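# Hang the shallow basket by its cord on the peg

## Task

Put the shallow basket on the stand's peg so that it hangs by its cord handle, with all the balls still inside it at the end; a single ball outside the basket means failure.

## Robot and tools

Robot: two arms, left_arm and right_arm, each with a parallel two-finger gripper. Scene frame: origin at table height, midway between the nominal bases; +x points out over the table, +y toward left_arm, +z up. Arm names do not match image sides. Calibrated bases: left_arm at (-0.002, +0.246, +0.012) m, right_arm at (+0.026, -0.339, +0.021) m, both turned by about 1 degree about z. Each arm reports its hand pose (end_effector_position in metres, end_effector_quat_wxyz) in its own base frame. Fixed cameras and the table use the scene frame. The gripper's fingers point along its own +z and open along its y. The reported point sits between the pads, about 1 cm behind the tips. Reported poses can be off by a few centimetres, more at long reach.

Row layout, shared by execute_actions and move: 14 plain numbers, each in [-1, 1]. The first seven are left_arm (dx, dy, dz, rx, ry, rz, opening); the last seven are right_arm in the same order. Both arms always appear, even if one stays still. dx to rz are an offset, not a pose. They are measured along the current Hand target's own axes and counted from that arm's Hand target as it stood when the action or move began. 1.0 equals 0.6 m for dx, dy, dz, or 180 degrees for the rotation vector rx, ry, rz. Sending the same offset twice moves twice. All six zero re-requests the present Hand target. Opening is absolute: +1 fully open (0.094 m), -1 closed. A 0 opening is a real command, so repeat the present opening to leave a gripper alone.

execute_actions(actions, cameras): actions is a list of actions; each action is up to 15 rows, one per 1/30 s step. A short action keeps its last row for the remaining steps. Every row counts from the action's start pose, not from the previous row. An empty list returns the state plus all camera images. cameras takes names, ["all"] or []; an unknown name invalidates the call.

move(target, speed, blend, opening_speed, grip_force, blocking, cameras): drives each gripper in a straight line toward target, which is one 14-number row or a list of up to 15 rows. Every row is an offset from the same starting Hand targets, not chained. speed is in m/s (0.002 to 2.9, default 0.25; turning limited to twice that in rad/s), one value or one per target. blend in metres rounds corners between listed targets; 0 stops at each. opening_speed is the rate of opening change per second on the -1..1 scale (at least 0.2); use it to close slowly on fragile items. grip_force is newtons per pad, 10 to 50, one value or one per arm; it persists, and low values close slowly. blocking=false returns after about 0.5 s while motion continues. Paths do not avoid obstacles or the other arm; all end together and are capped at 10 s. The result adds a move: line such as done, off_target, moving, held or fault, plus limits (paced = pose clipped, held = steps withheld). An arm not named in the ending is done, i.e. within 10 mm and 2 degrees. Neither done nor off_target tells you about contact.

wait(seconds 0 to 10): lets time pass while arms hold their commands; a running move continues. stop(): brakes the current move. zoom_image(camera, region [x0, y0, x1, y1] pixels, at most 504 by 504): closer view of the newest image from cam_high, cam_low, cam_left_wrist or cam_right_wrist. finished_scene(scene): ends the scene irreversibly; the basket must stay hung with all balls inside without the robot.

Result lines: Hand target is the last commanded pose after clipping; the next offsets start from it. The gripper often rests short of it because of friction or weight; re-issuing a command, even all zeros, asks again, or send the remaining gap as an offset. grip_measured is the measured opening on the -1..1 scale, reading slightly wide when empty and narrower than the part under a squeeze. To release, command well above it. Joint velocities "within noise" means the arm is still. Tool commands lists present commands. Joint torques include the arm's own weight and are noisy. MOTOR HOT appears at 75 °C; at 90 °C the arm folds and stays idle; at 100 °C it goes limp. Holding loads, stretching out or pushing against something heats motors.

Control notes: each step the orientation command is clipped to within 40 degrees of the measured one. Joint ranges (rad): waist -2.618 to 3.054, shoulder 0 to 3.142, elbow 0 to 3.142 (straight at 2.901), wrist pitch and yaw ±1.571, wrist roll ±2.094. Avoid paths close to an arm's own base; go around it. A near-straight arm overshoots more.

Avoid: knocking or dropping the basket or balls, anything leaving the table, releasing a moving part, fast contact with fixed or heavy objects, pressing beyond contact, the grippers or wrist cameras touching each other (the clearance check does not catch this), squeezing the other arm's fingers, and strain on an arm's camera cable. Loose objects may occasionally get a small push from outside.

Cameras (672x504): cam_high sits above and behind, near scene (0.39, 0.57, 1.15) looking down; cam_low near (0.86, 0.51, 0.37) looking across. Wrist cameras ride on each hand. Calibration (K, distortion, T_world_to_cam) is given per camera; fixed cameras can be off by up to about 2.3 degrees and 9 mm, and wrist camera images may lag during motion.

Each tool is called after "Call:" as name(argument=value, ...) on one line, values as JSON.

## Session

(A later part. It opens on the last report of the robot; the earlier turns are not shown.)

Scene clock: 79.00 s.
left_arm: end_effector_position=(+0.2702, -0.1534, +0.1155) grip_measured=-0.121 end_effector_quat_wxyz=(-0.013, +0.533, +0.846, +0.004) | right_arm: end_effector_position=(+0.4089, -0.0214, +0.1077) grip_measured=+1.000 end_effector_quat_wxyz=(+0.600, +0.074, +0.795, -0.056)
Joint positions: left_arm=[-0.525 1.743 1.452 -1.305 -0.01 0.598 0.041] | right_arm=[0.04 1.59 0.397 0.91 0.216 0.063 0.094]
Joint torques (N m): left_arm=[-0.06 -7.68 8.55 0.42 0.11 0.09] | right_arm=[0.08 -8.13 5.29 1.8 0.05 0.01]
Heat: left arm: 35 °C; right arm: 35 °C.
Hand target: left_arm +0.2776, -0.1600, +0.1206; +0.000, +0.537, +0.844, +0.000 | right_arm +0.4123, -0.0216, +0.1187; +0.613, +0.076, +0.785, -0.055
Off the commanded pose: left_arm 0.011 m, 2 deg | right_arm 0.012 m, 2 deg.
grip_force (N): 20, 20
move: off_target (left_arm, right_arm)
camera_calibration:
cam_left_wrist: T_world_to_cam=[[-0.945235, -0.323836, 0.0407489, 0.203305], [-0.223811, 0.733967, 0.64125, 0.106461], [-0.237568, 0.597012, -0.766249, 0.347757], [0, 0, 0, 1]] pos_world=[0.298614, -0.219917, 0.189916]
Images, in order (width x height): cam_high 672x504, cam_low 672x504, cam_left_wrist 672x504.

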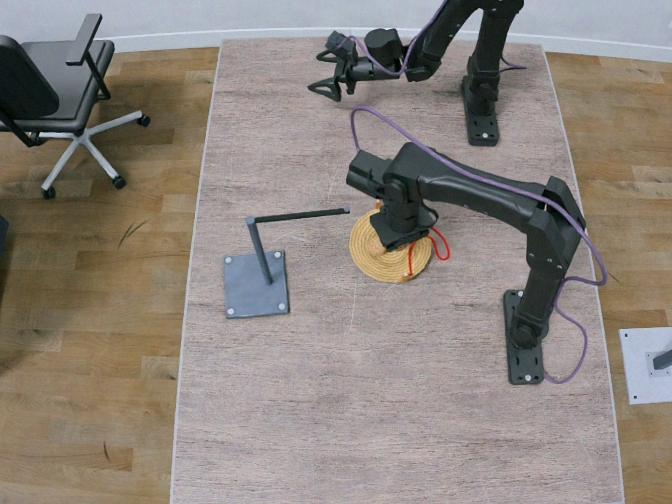

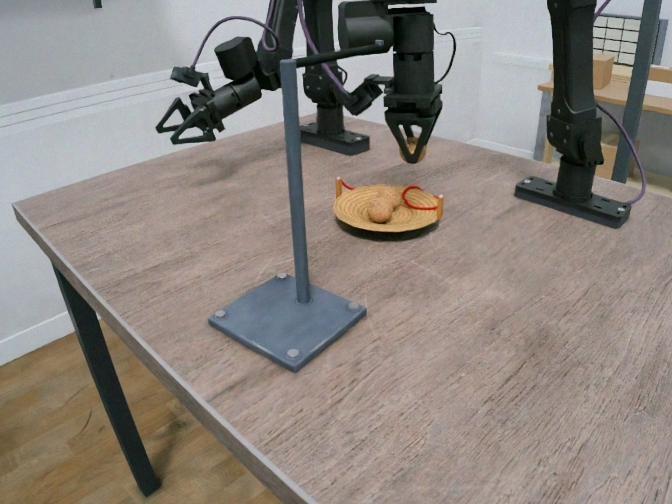

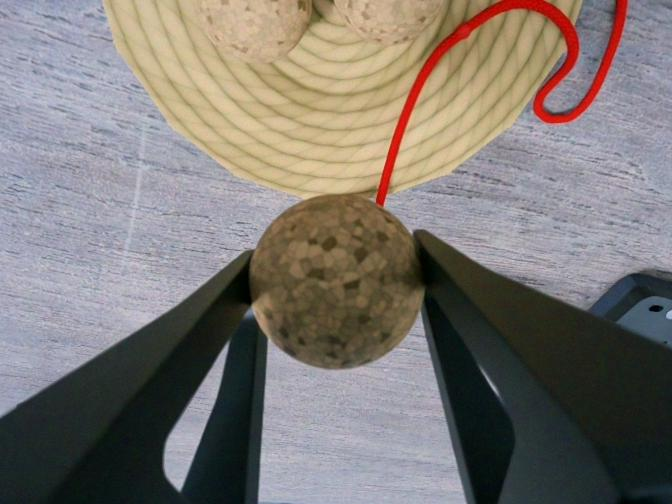

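Call:
move(target=[[0.008,0.003,0.137,0,0,0,-0.5,0,0,0,0,0,0,1],[0.008,0.003,0.137,0,0,0,0.05,0,0,0,0,0,0,1],[0.008,0.003,-0.06,0,0,0,0.05,0,0,0,0,0,0,1]], speed=0.08, opening_speed=0.5, cameras=["cam_high","cam_low","cam_left_wrist"])

Scene clock: 84.53 s.
left_arm: end_effector_position=(+0.2727, -0.1524, +0.1363) grip_measured=+0.047 end_effector_quat_wxyz=(-0.033, +0.535, +0.844, +0.003) | right_arm: end_effector_position=(+0.4089, -0.0214, +0.1077) grip_measured=+1.000 end_effector_quat_wxyz=(+0.600, +0.074, +0.795, -0.056)
Joint positions: left_arm=[-0.518 1.789 1.588 -1.436 -0.009 0.612 0.049] | right_arm=[0.04 1.59 0.397 0.91 0.216 0.063 0.094]
Joint torques (N m): left_arm=[0.4 -12.66 8.31 0.22 0.1 0.09] | right_arm=[-0.12 -8.17 4.78 1.76 -0.01 0]
Heat: left arm: 35 °C; right arm: 35 °C.
Hand target: left_arm +0.2772, -0.1548, +0.1566; +0.000, +0.537, +0.844, +0.000 | right_arm +0.4123, -0.0216, +0.1187; +0.613, +0.076, +0.785, -0.055
Off the commanded pose: left_arm 0.021 m, 4 deg | right_arm 0.012 m, 2 deg.
grip_force (N): 20, 20
move: off_target (left_arm, right_arm)
camera_calibration:
cam_left_wrist: T_world_to_cam=[[-0.945465, -0.318435, 0.0685151, 0.202364], [-0.195335, 0.722634, 0.663057, 0.0805146], [-0.260652, 0.613514, -0.745427, 0.36966], [0, 0, 0, 1]] pos_world=[0.303408, -0.220535, 0.208304]
Images, in order (width x height): cam_high 672x504, cam_low 672x504, cam_left_wrist 672x504.

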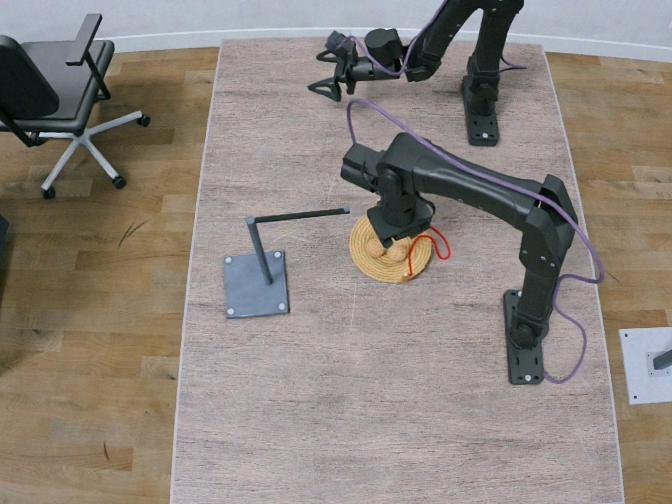

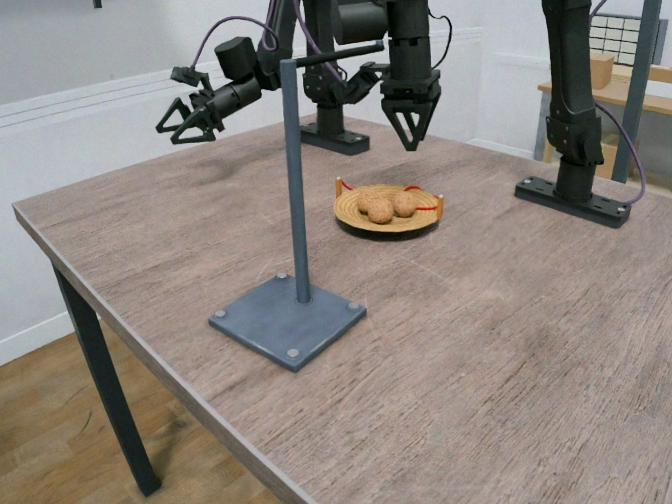

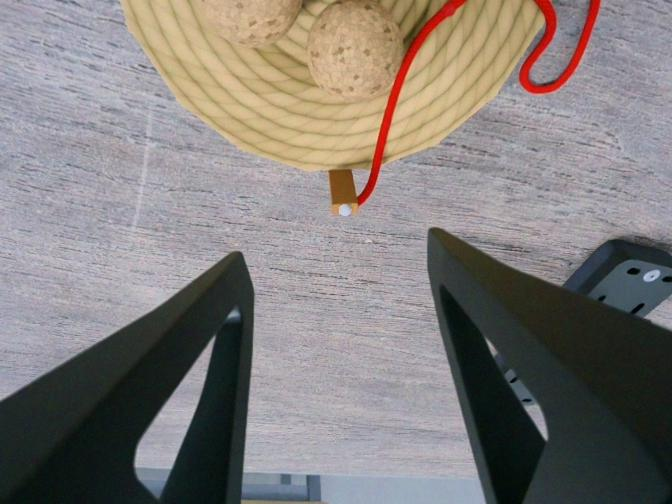

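Call:
move(target=[0.018,-0.216,0,0,0,0.139,0.05,0,0,0,0,0,0,1], grip_force=50, cameras=["cam_high","cam_left_wrist"])

Call:
zoom_image(camera="cam_high", region=[330, 180, 480, 300])

Scene clock: 86.03 s.
left_arm: end_effector_position=(+0.1575, -0.2017, +0.1498) grip_measured=+0.048 end_effector_quat_wxyz=(-0.015, +0.707, +0.707, +0.004) | right_arm: end_effector_position=(+0.4089, -0.0214, +0.1077) grip_measured=+1.000 end_effector_quat_wxyz=(+0.600, +0.074, +0.795, -0.056)
Joint positions: left_arm=[-0.915 1.541 1.371 -1.431 -0.005 0.656 0.049] | right_arm=[0.04 1.59 0.397 0.91 0.216 0.063 0.094]
Joint torques (N m): left_arm=[0.03 -9.88 4.64 0.39 0.05 -0.01] | right_arm=[-0.13 -7.97 5.29 1.79 0.09 -0.09]
Heat: left arm: 35 °C; right arm: 35 °C.
Hand target: left_arm +0.1552, -0.1999, +0.1566; +0.000, +0.707, +0.707, +0.000 | right_arm +0.4123, -0.0216, +0.1187; +0.613, +0.076, +0.785, -0.055
Off the commanded pose: left_arm 0.007 m, 2 deg | right_arm 0.012 m, 2 deg.
move: off_target (right_arm)
camera_calibration:
cam_left_wrist: T_world_to_cam=[[-0.991843, 0.1176, 0.0491664, 0.174973], [0.121646, 0.758099, 0.640693, 0.0452351], [0.0380727, 0.641448, -0.766221, 0.341653], [0, 0, 0, 1]] pos_world=[0.155036, -0.274022, 0.224197]
Images, in order (width x height): cam_high 672x504, cam_left_wrist 672x504.

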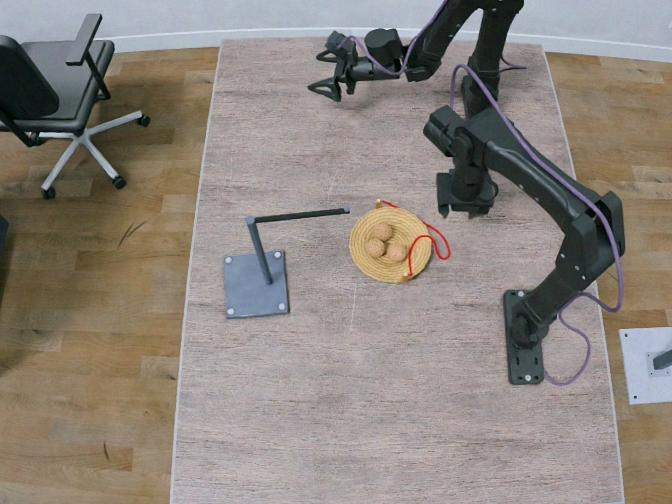

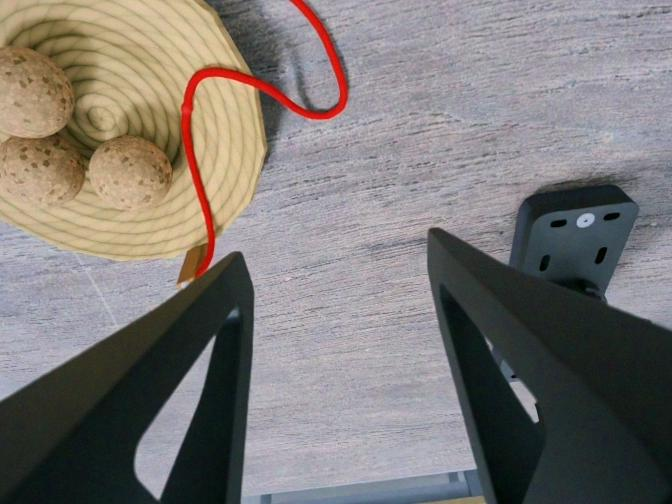

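Scaled by 3.360.

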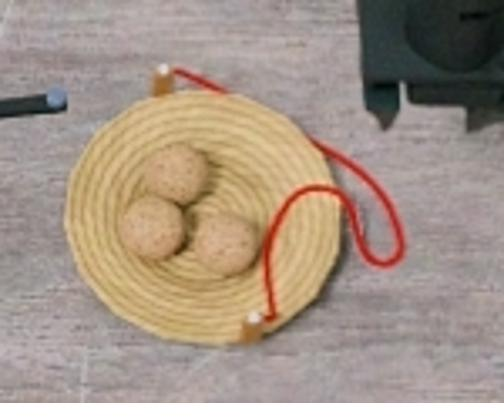

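Call:
move(target=[0.029,0.018,0.15,0,0,-0.5,-0.4,0,0,0,0,0,0,1], speed=0.15, cameras=["cam_high","cam_left_wrist"])

Scene clock: 93.53 s.
left_arm: end_effector_position=(+0.1640, -0.1823, +0.0628) grip_measured=-0.397 end_effector_quat_wxyz=(-0.010, +0.008, +1.000, +0.010) | right_arm: end_effector_position=(+0.4089, -0.0214, +0.1077) grip_measured=+1.000 end_effector_quat_wxyz=(+0.600, +0.074, +0.795, -0.056)
Joint positions: left_arm=[-0.841 1.533 1.015 -1.082 0.002 -0.826 0.028] | right_arm=[0.04 1.59 0.397 0.91 0.216 0.063 0.094]
Joint torques (N m): left_arm=[0.34 -8.61 4.51 0.52 -0.01 -0.11] | right_arm=[0.02 -8.28 5.3 1.77 0.09 -0.01]
Heat: left arm: 35 °C; right arm: 35 °C.
Hand target: left_arm +0.1660, -0.1825, +0.0665; +0.000, +0.000, +1.000, +0.000 | right_arm +0.4123, -0.0216, +0.1187; +0.613, +0.076, +0.785, -0.055
Off the commanded pose: left_arm 0.004 m, 2 deg | right_arm 0.012 m, 2 deg.
move: off_target (right_arm)
camera_calibration:
cam_left_wrist: T_world_to_cam=[[-0.132402, -0.991096, 0.0140944, -0.157439], [-0.760481, 0.110693, 0.639856, 0.112171], [-0.635719, 0.0739994, -0.768366, 0.26945], [0, 0, 0, 1]] pos_world=[0.235753, -0.188393, 0.137482]
Images, in order (width x height): cam_high 672x504, cam_left_wrist 672x504.

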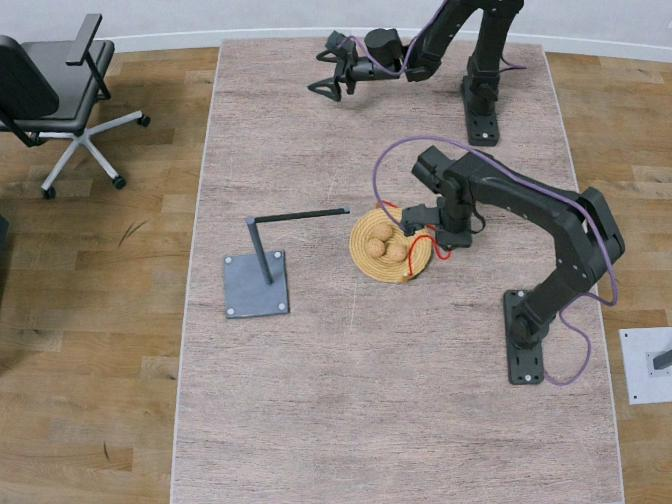

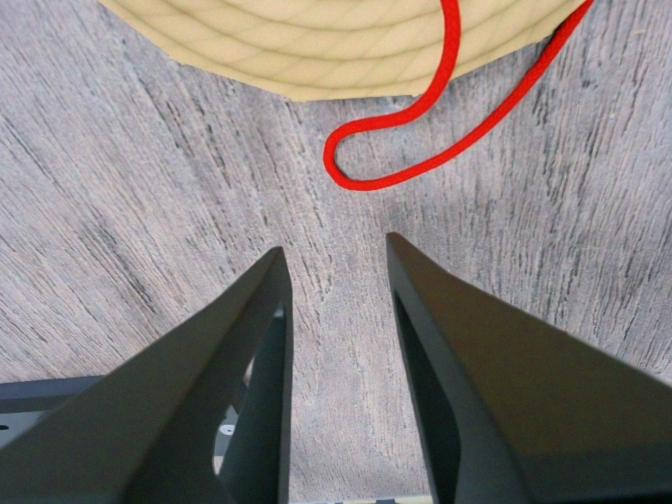

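Call:
move(target=[[0.007,0.004,0.08,0,0,0,-0.6,0,0,0,0,0,0,1],[0.007,0.004,0.127,0,0,0,-0.6,0,0,0,0,0,0,1],[0.007,0.004,0.127,0,0,0,-1,0,0,0,0,0,0,1],[0.007,0.004,0.03,0,0,0,-1,0,0,0,0,0,0,1]], speed=[0.1,0.03,0.03,0.06], cameras=["cam_high","cam_low","cam_left_wrist"])

Scene clock: 98.40 s.
left_arm: end_effector_position=(+0.1537, -0.1724, +0.0338) grip_measured=-0.940 end_effector_quat_wxyz=(-0.022, +0.003, +1.000, +0.019) | right_arm: end_effector_position=(+0.4089, -0.0214, +0.1077) grip_measured=+1.000 end_effector_quat_wxyz=(+0.600, +0.074, +0.795, -0.056)
Joint positions: left_arm=[-0.841 1.545 0.903 -0.986 0.007 -0.834 0.003] | right_arm=[0.04 1.59 0.397 0.91 0.216 0.063 0.094]
Joint torques (N m): left_arm=[-0.16 -9.37 7.76 0.25 -0.06 -0.1] | right_arm=[0.08 -8.21 5.33 1.75 0.03 -0.06]
Heat: left arm: 35 °C; right arm: 35 °C.
Hand target: left_arm +0.1618, -0.1802, +0.0486; +0.000, +0.000, +1.000, +0.000 | right_arm +0.4123, -0.0216, +0.1187; +0.613, +0.076, +0.785, -0.055
Off the commanded pose: left_arm 0.018 m, 3 deg | right_arm 0.012 m, 2 deg.
move: off_target (left_arm, right_arm)
camera_calibration:
cam_left_wrist: T_world_to_cam=[[-0.124087, -0.992271, -0.0000520223, -0.149591], [-0.746598, 0.0933301, 0.658696, 0.116044], [-0.653601, 0.0817745, -0.752409, 0.243514], [0, 0, 0, 1]] pos_world=[0.227237, -0.179179, 0.106776]
Images, in order (width x height): cam_high 672x504, cam_low 672x504, cam_left_wrist 672x504.

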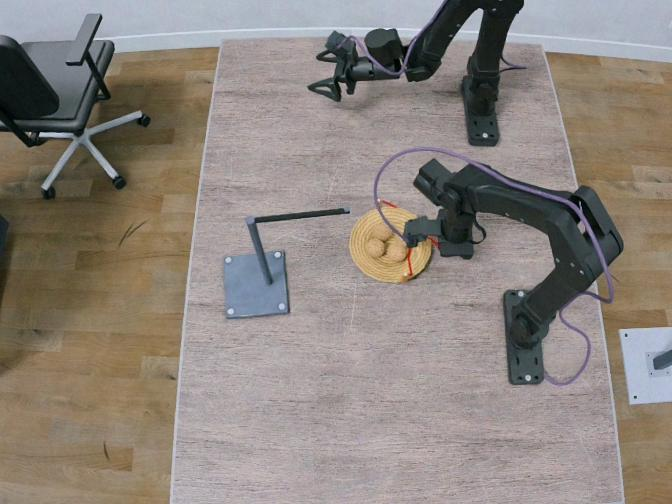

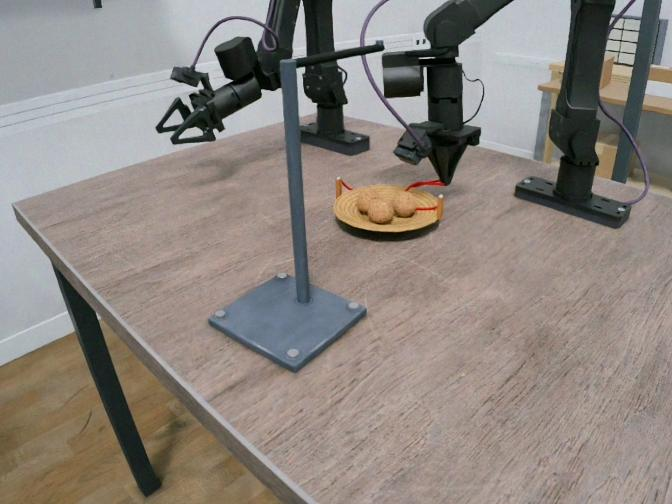

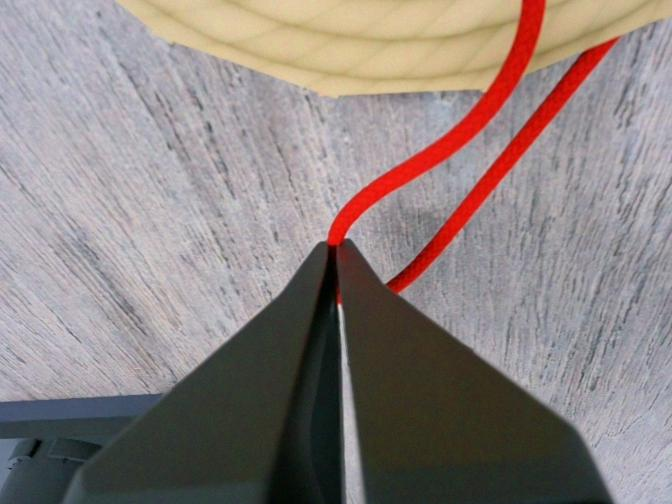

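Call:
move(target=[-0.192,-0.038,-0.168,0,0,-0.361,-1,0,0,0,0,0,0,1], speed=0.1, cameras=["cam_high","cam_low","cam_left_wrist"])

Scene clock: 105.03 s.
left_arm: end_effector_position=(+0.2714, -0.2025, +0.1472) grip_measured=-0.940 end_effector_quat_wxyz=(-0.003, -0.530, +0.848, -0.002) | right_arm: end_effector_position=(+0.4089, -0.0214, +0.1077) grip_measured=+1.000 end_effector_quat_wxyz=(+0.600, +0.074, +0.795, -0.056)
Joint positions: left_arm=[-0.64 1.83 1.684 -1.425 0.007 -1.757 0.003] | right_arm=[0.04 1.59 0.397 0.91 0.216 0.063 0.094]
Joint torques (N m): left_arm=[0.38 -7.82 8.51 0.27 -0.06 -0.14] | right_arm=[0.18 -8.1 5.39 1.79 0.09 -0.06]
Heat: left arm: 34 °C; right arm: 35 °C.
Hand target: left_arm +0.2769, -0.2029, +0.1494; +0.000, -0.537, +0.843, +0.000 | right_arm +0.4123, -0.0216, +0.1187; +0.613, +0.076, +0.785, -0.055
Off the commanded pose: left_arm 0.006 m, 1 deg | right_arm 0.012 m, 2 deg.
move: off_target (right_arm)
camera_calibration:
cam_left_wrist: T_world_to_cam=[[0.840141, -0.541418, 0.0320769, -0.340079], [-0.438527, -0.643298, 0.627584, -0.0961728], [-0.319151, -0.541326, -0.777888, 0.195014], [0, 0, 0, 1]] pos_world=[0.305779, -0.140427, 0.222964]
Images, in order (width x height): cam_high 672x504, cam_low 672x504, cam_left_wrist 672x504.

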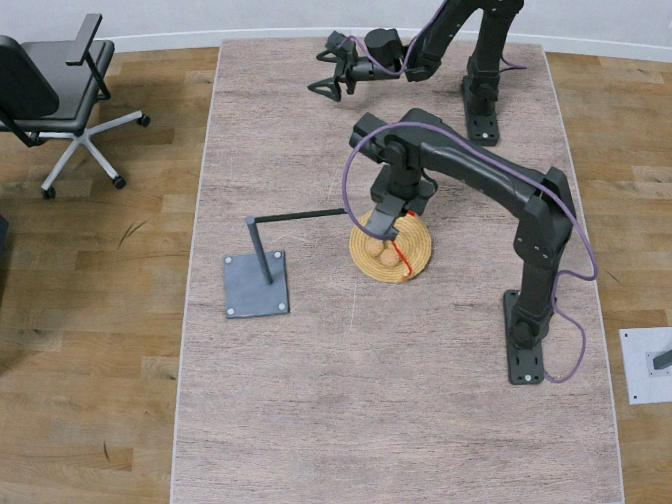

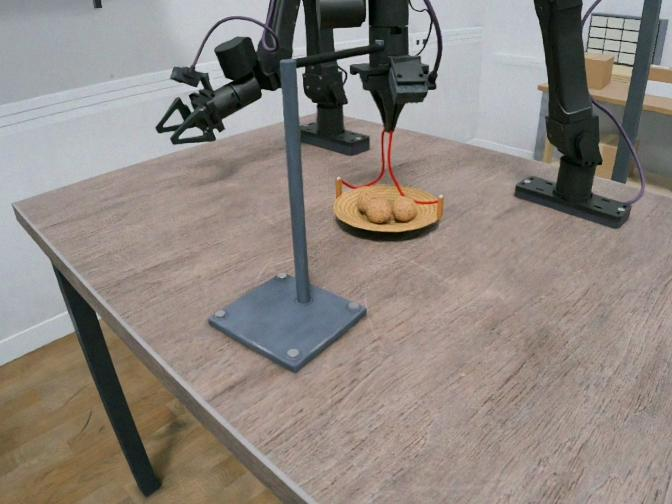

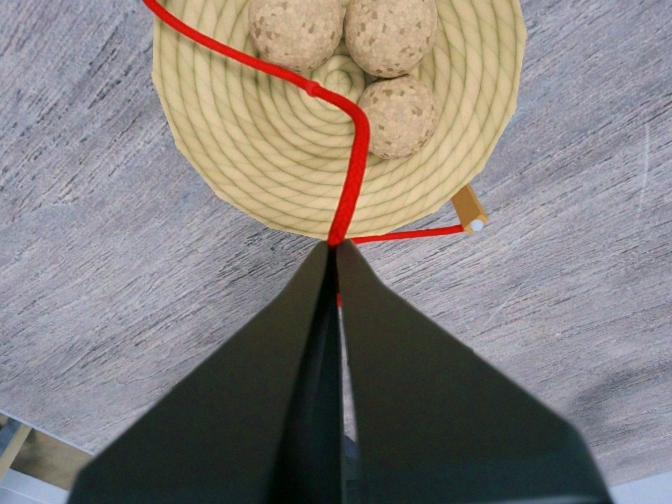

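Call:
move(target=[0,0,-0.083,0.194,0.01,0,-1,0,0,0,0,0,0,1], speed=0.08, cameras=["cam_low","cam_high","cam_left_wrist"])

Call:
zoom_image(camera="cam_low", region=[310, 40, 490, 260])

Scene clock: 109.80 s.
left_arm: end_effector_position=(+0.2774, -0.2051, +0.1898) grip_measured=-0.940 end_effector_quat_wxyz=(+0.135, -0.512, +0.812, -0.247) | right_arm: end_effector_position=(+0.4089, -0.0214, +0.1077) grip_measured=+1.000 end_effector_quat_wxyz=(+0.600, +0.074, +0.795, -0.056)
Joint positions: left_arm=[-0.692 1.343 1.203 -0.868 -0.1 -1.789 0.003] | right_arm=[0.04 1.59 0.397 0.91 0.216 0.063 0.094]
Joint torques (N m): left_arm=[-0.49 -8.64 5.49 1.56 -0.24 -0.07] | right_arm=[-0.24 -8.43 5.33 1.74 0.08 -0.01]
Heat: left arm: 34 °C; right arm: 35 °C.
Hand target: left_arm +0.2770, -0.2029, +0.1992; +0.148, -0.512, +0.804, -0.262 | right_arm +0.4123, -0.0216, +0.1187; +0.613, +0.076, +0.785, -0.055
Off the commanded pose: left_arm 0.010 m, 2 deg | right_arm 0.012 m, 2 deg.
move: off_target (right_arm)
camera_calibration:
cam_left_wrist: T_world_to_cam=[[0.692007, -0.448879, 0.565362, -0.388944], [-0.719429, -0.493452, 0.488801, 0.0130174], [0.0595665, -0.744992, -0.664409, 0.060236], [0, 0, 0, 1]] pos_world=[0.274929, -0.12329, 0.253553]
Images, in order (width x height): cam_high 672x504, cam_low 672x504, cam_left_wrist 672x504.

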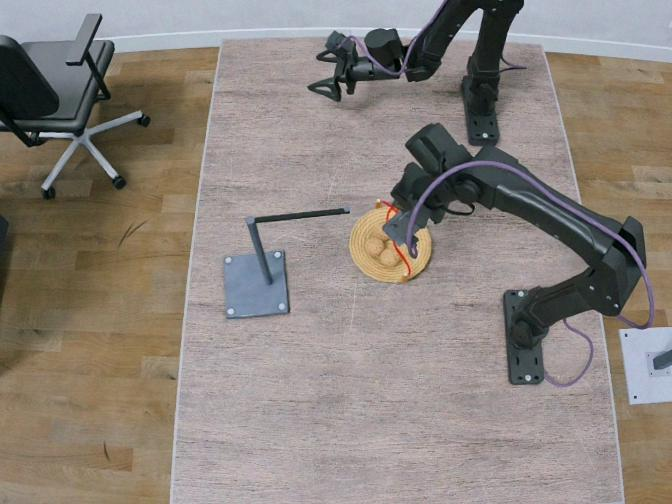

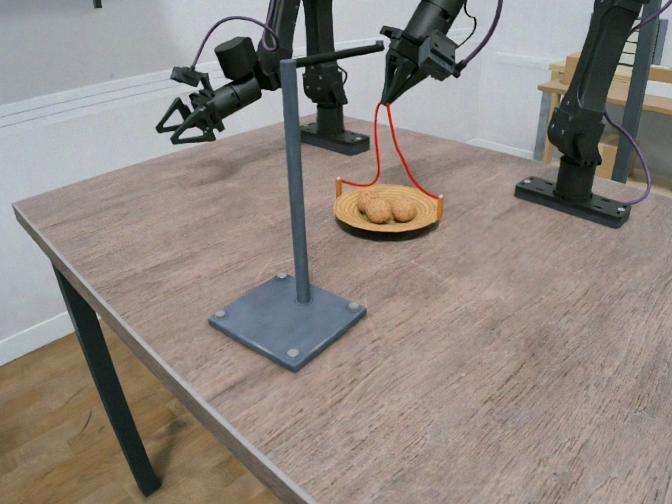

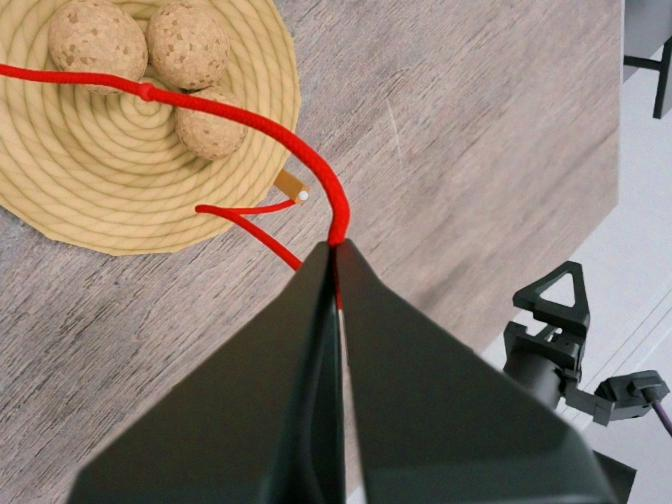

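Scaled by 2.291.

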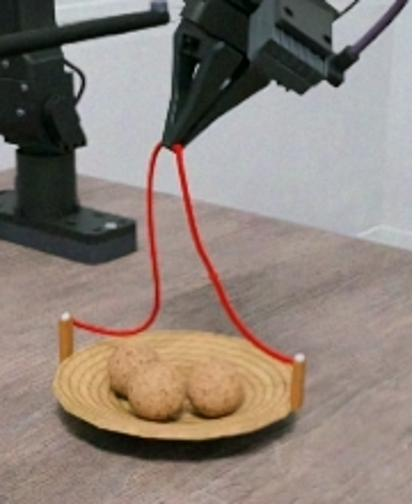

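Call:
move(target=[0.001,-0.024,-0.034,0,0,0,-1,0,0,0,0,0,0,1], speed=0.04, cameras=["cam_low","cam_left_wrist"])

Call:
zoom_image(camera="cam_low", region=[310, 40, 490, 260])

Scene clock: 111.30 s.
left_arm: end_effector_position=(+0.2741, -0.2023, +0.2049) grip_measured=-0.940 end_effector_quat_wxyz=(+0.134, -0.513, +0.813, -0.242) | right_arm: end_effector_position=(+0.4089, -0.0214, +0.1077) grip_measured=+1.000 end_effector_quat_wxyz=(+0.600, +0.074, +0.795, -0.056)
Joint positions: left_arm=[-0.692 1.343 1.269 -0.944 -0.1 -1.789 0.003] | right_arm=[0.04 1.59 0.397 0.91 0.216 0.063 0.094]
Joint torques (N m): left_arm=[-0.44 -7.23 9.46 1.37 -0.24 -0.07] | right_arm=[-0.05 -8.34 5.3 1.79 0.1 0.01]
Heat: left arm: 34 °C; right arm: 35 °C.
Hand target: left_arm +0.2771, -0.2028, +0.2242; +0.148, -0.512, +0.804, -0.261 | right_arm +0.4123, -0.0216, +0.1187; +0.613, +0.076, +0.785, -0.055
Off the commanded pose: left_arm 0.020 m, 3 deg | right_arm 0.012 m, 2 deg.
move: off_target (left_arm, right_arm)
camera_calibration:
cam_left_wrist: T_world_to_cam=[[0.69628, -0.45244, 0.557218, -0.394209], [-0.715682, -0.496789, 0.490918, 0.00250635], [0.0547089, -0.740607, -0.669708, 0.0759215], [0, 0, 0, 1]] pos_world=[0.27212, -0.120883, 0.269275]
Images, in order (width x height): cam_low 672x504, cam_left_wrist 672x504.

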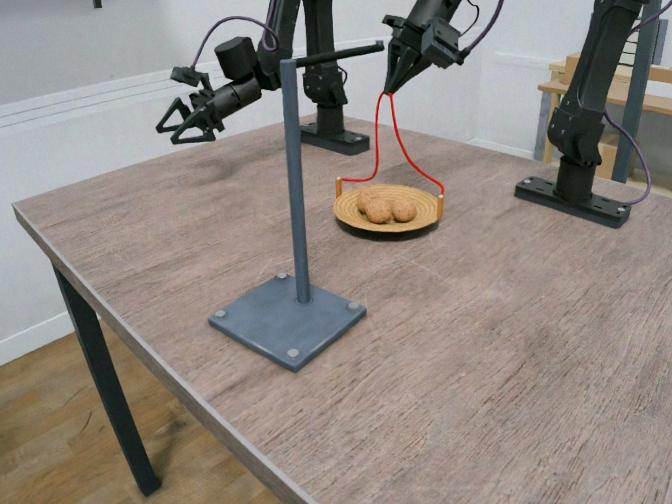

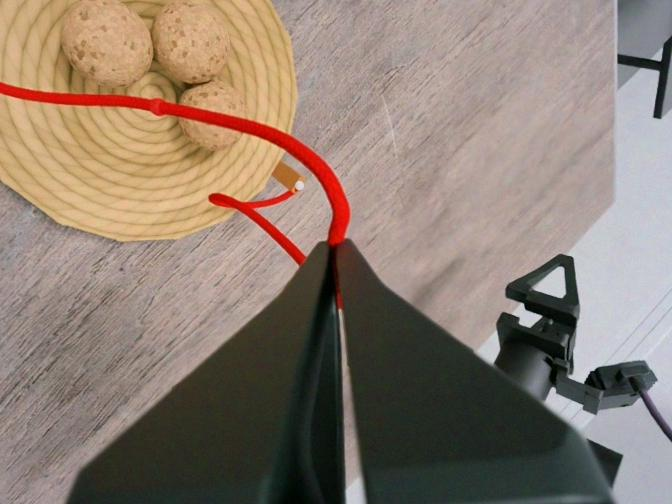

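Scaled by 2.291.

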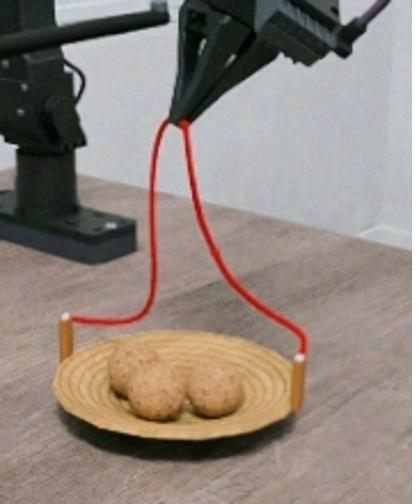

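Call:
move(target=[0.001,-0.017,-0.024,0,0,0,-1,0,0,0,0,0,0,1], speed=0.03, cameras=["cam_low","cam_left_wrist"])

Call:
zoom_image(camera="cam_low", region=[310, 40, 490, 260])

Scene clock: 112.63 s.
left_arm: end_effector_position=(+0.2735, -0.2017, +0.2283) grip_measured=-0.940 end_effector_quat_wxyz=(+0.137, -0.512, +0.811, -0.250) | right_arm: end_effector_position=(+0.4089, -0.0214, +0.1077) grip_measured=+1.000 end_effector_quat_wxyz=(+0.600, +0.074, +0.795, -0.056)
Joint positions: left_arm=[-0.692 1.343 1.355 -1.013 -0.1 -1.789 0.003] | right_arm=[0.04 1.59 0.397 0.91 0.216 0.063 0.094]
Joint torques (N m): left_arm=[-0.46 -5.56 9.39 1.35 -0.24 -0.07] | right_arm=[-0.02 -8.14 5.45 1.78 0.03 0]
Heat: left arm: 34 °C; right arm: 35 °C.
Hand target: left_arm +0.2772, -0.2029, +0.2418; +0.148, -0.512, +0.805, -0.261 | right_arm +0.4123, -0.0216, +0.1187; +0.613, +0.076, +0.785, -0.055
Off the commanded pose: left_arm 0.014 m, 2 deg | right_arm 0.012 m, 2 deg.
move: off_target (left_arm, right_arm)
camera_calibration:
cam_left_wrist: T_world_to_cam=[[0.688766, -0.446298, 0.571331, -0.406458], [-0.722168, -0.491744, 0.486479, -0.00529057], [0.0638336, -0.747667, -0.660998, 0.0861451], [0, 0, 0, 1]] pos_world=[0.270635, -0.119595, 0.291738]
Images, in order (width x height): cam_low 672x504, cam_left_wrist 672x504.

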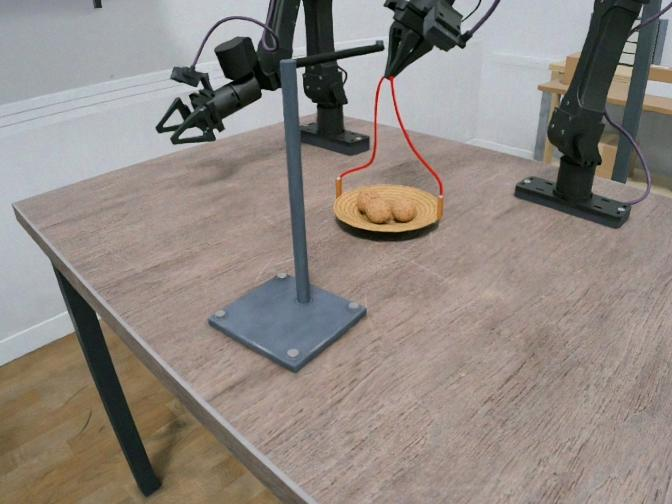

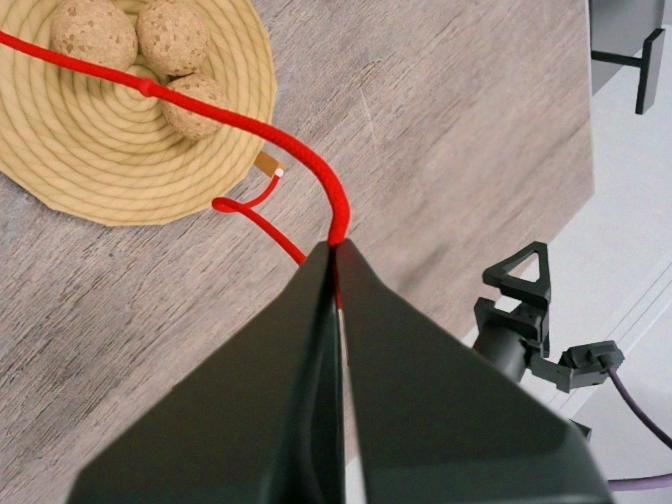

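Scaled by 2.291.

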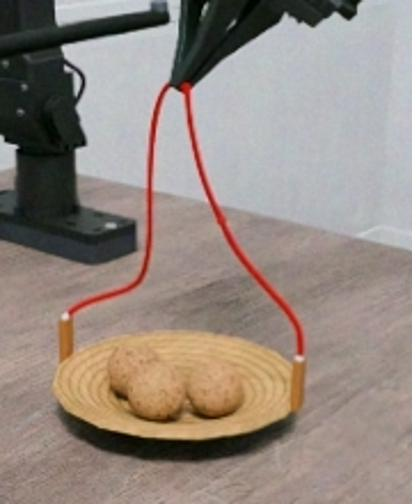

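Call:
move(target=[0.0,-0.015,-0.022,0,0,0,-1,0,0,0,0,0,0,1], speed=0.03, cameras=["cam_low","cam_left_wrist"])

Call:
zoom_image(camera="cam_low", region=[310, 40, 490, 260])

Scene clock: 113.87 s.
left_arm: end_effector_position=(+0.2716, -0.2002, +0.2471) grip_measured=-0.940 end_effector_quat_wxyz=(+0.138, -0.511, +0.810, -0.253) | right_arm: end_effector_position=(+0.4089, -0.0214, +0.1077) grip_measured=+1.000 end_effector_quat_wxyz=(+0.600, +0.074, +0.795, -0.056)
Joint positions: left_arm=[-0.692 1.349 1.434 -1.079 -0.1 -1.789 0.003] | right_arm=[0.04 1.59 0.397 0.91 0.216 0.063 0.094]
Joint velocities: left_arm=[0.022 -0.007 -0.012 -0.154 -0.022 -0.037 0] | right_arm=[within noise]
Joint torques (N m): left_arm=[-0.34 -4.46 9.43 1.43 -0.23 -0.06] | right_arm=[-0.02 -8.09 5.15 1.76 0.04 -0.04]
Heat: left arm: 34 °C; right arm: 35 °C.
Hand target: left_arm +0.2772, -0.2024, +0.2578; +0.148, -0.512, +0.805, -0.261 | right_arm +0.4123, -0.0216, +0.1187; +0.613, +0.076, +0.785, -0.055
Off the commanded pose: left_arm 0.012 m, 2 deg | right_arm 0.012 m, 2 deg.
move: off_target (left_arm, right_arm)
camera_calibration:
cam_left_wrist: T_world_to_cam=[[0.686111, -0.444052, 0.576255, -0.415371], [-0.724414, -0.489864, 0.485034, -0.0136898], [0.0669058, -0.750234, -0.657778, 0.0976395], [0, 0, 0, 1]] pos_world=[0.268541, -0.1179, 0.310224]
Images, in order (width x height): cam_low 672x504, cam_left_wrist 672x504.

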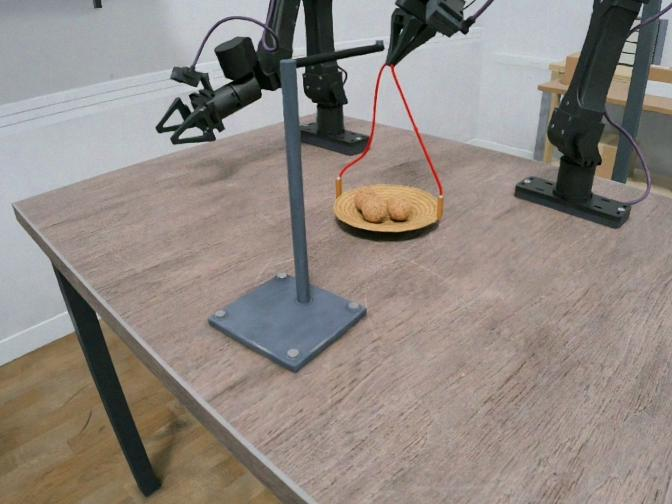

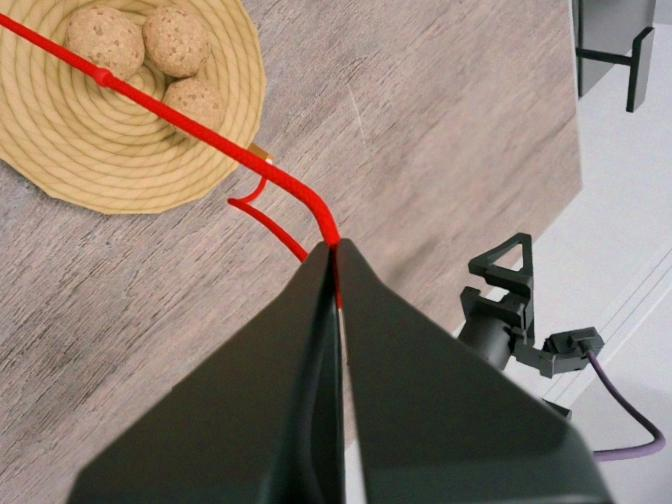

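Scaled by 2.291.

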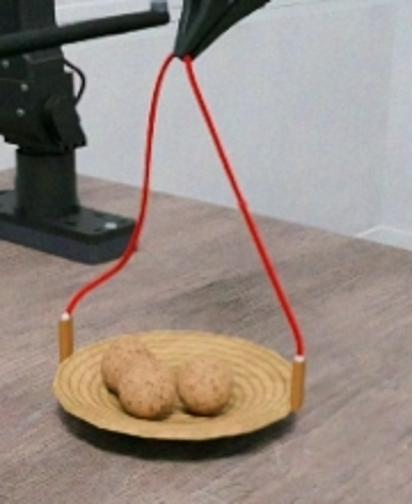

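Call:
move(target=[0.0,-0.013,-0.019,0,0,0,-1,0,0,0,0,0,0,1], speed=0.03, cameras=["cam_low","cam_left_wrist","cam_high"])

Call:
zoom_image(camera="cam_low", region=[310, 40, 490, 260])

Scene clock: 115.23 s.
left_arm: end_effector_position=(+0.2715, -0.2001, +0.2614) grip_measured=-0.940 end_effector_quat_wxyz=(+0.138, -0.511, +0.810, -0.253) | right_arm: end_effector_position=(+0.4089, -0.0214, +0.1077) grip_measured=+1.000 end_effector_quat_wxyz=(+0.600, +0.074, +0.795, -0.056)
Joint positions: left_arm=[-0.692 1.367 1.507 -1.134 -0.1 -1.789 0.003] | right_arm=[0.04 1.59 0.397 0.91 0.216 0.063 0.094]
Joint torques (N m): left_arm=[-0.21 -4.44 9.32 1.42 -0.22 -0.04] | right_arm=[0.05 -8.13 5.39 1.75 0.04 -0.02]
Heat: left arm: 34 °C; right arm: 35 °C.
Hand target: left_arm +0.2773, -0.2020, +0.2717; +0.148, -0.512, +0.804, -0.262 | right_arm +0.4123, -0.0216, +0.1187; +0.613, +0.076, +0.785, -0.055
Off the commanded pose: left_arm 0.012 m, 2 deg | right_arm 0.012 m, 2 deg.
move: off_target (left_arm, right_arm)
camera_calibration:
cam_left_wrist: T_world_to_cam=[[0.685778, -0.443772, 0.576867, -0.423403], [-0.724693, -0.489646, 0.484837, -0.0204588], [0.0673034, -0.750542, -0.657386, 0.106872], [0, 0, 0, 1]] pos_world=[0.268341, -0.1177, 0.324423]
Images, in order (width x height): cam_high 672x504, cam_low 672x504, cam_left_wrist 672x504.

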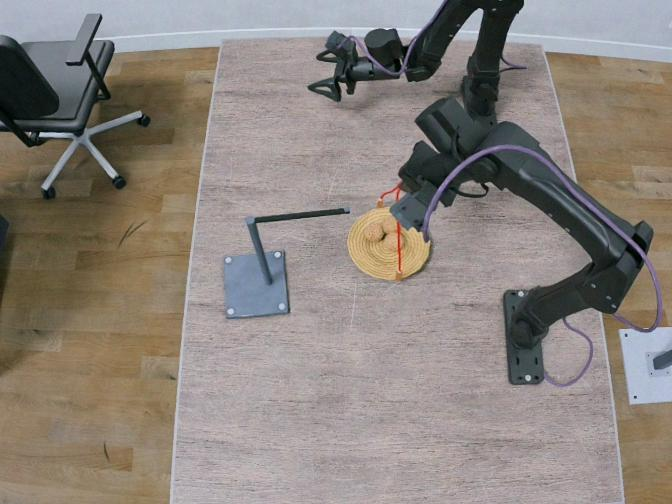

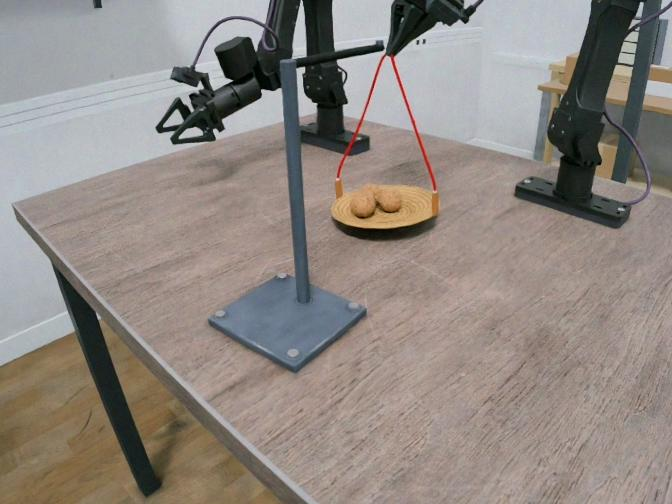

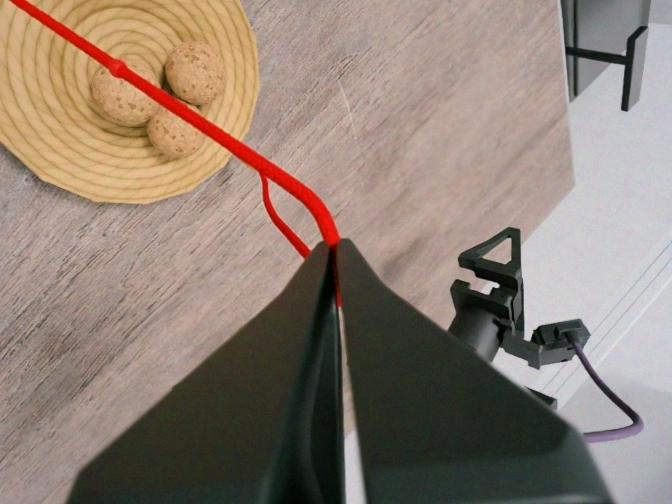

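Scaled by 2.291.

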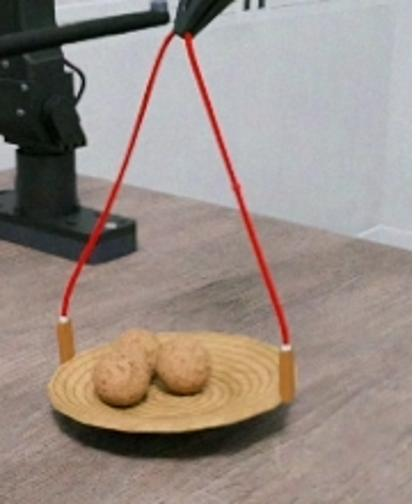

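Call:
move(target=[0.0,-0.011,-0.016,0,0,0,-1,0,0,0,0,0,0,1], speed=0.03, cameras=["cam_low","cam_left_wrist","cam_high"])

Call:
zoom_image(camera="cam_low", region=[310, 40, 490, 260])

Scene clock: 116.50 s.
left_arm: end_effector_position=(+0.2691, -0.1981, +0.2686) grip_measured=-0.940 end_effector_quat_wxyz=(+0.134, -0.513, +0.813, -0.243) | right_arm: end_effector_position=(+0.4089, -0.0214, +0.1077) grip_measured=+1.000 end_effector_quat_wxyz=(+0.600, +0.074, +0.795, -0.056)
Joint positions: left_arm=[-0.692 1.387 1.567 -1.195 -0.1 -1.789 0.003] | right_arm=[0.04 1.59 0.397 0.91 0.216 0.063 0.094]
Joint torques (N m): left_arm=[-0.13 -4.77 9.68 1.59 -0.21 -0.04] | right_arm=[-0.08 -8.29 5.33 1.79 0.08 -0.06]
Heat: left arm: 34 °C; right arm: 35 °C.
Hand target: left_arm +0.2774, -0.2017, +0.2833; +0.148, -0.512, +0.804, -0.262 | right_arm +0.4123, -0.0216, +0.1187; +0.613, +0.076, +0.785, -0.055
Off the commanded pose: left_arm 0.017 m, 3 deg | right_arm 0.012 m, 2 deg.
move: off_target (left_arm, right_arm)
camera_calibration:
cam_left_wrist: T_world_to_cam=[[0.695265, -0.451621, 0.559147, -0.424427], [-0.716553, -0.49635, 0.490089, -0.0296674], [0.0561985, -0.741401, -0.668705, 0.12115], [0, 0, 0, 1]] pos_world=[0.267022, -0.116584, 0.332871]
Images, in order (width x height): cam_high 672x504, cam_low 672x504, cam_left_wrist 672x504.

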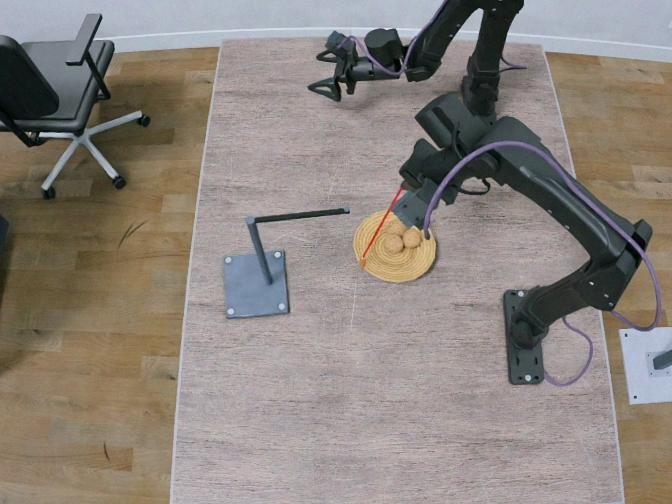

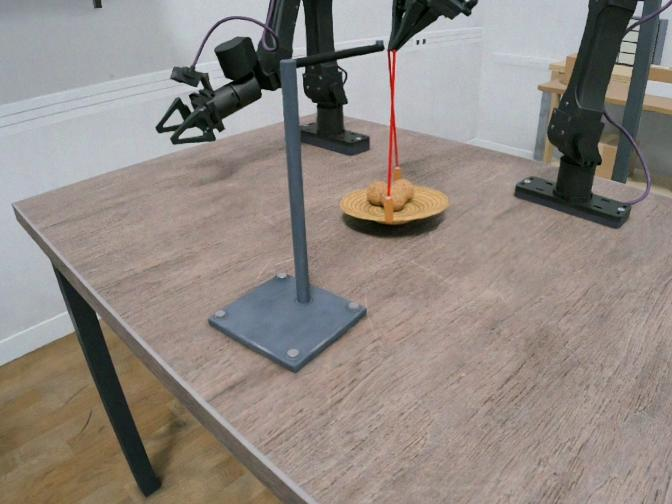

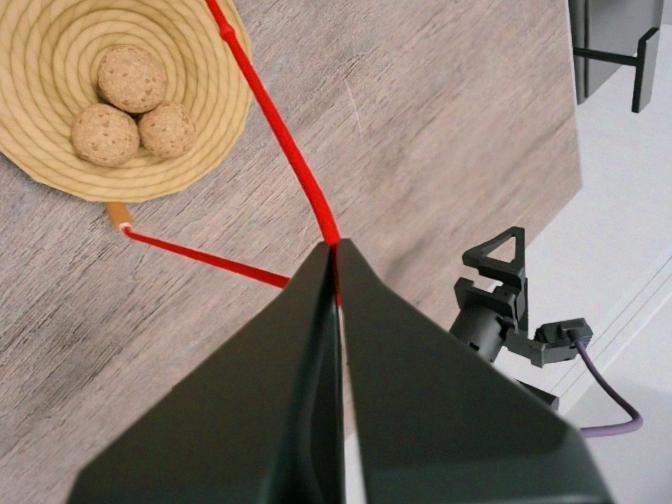

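Scaled by 2.291.

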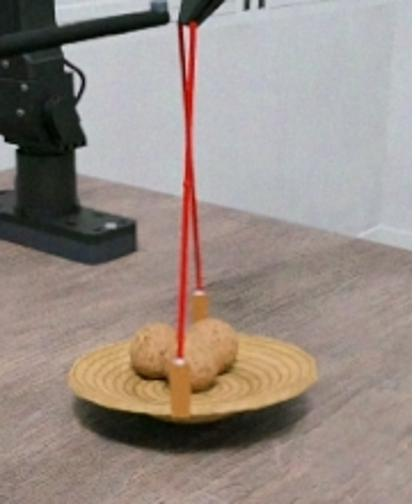

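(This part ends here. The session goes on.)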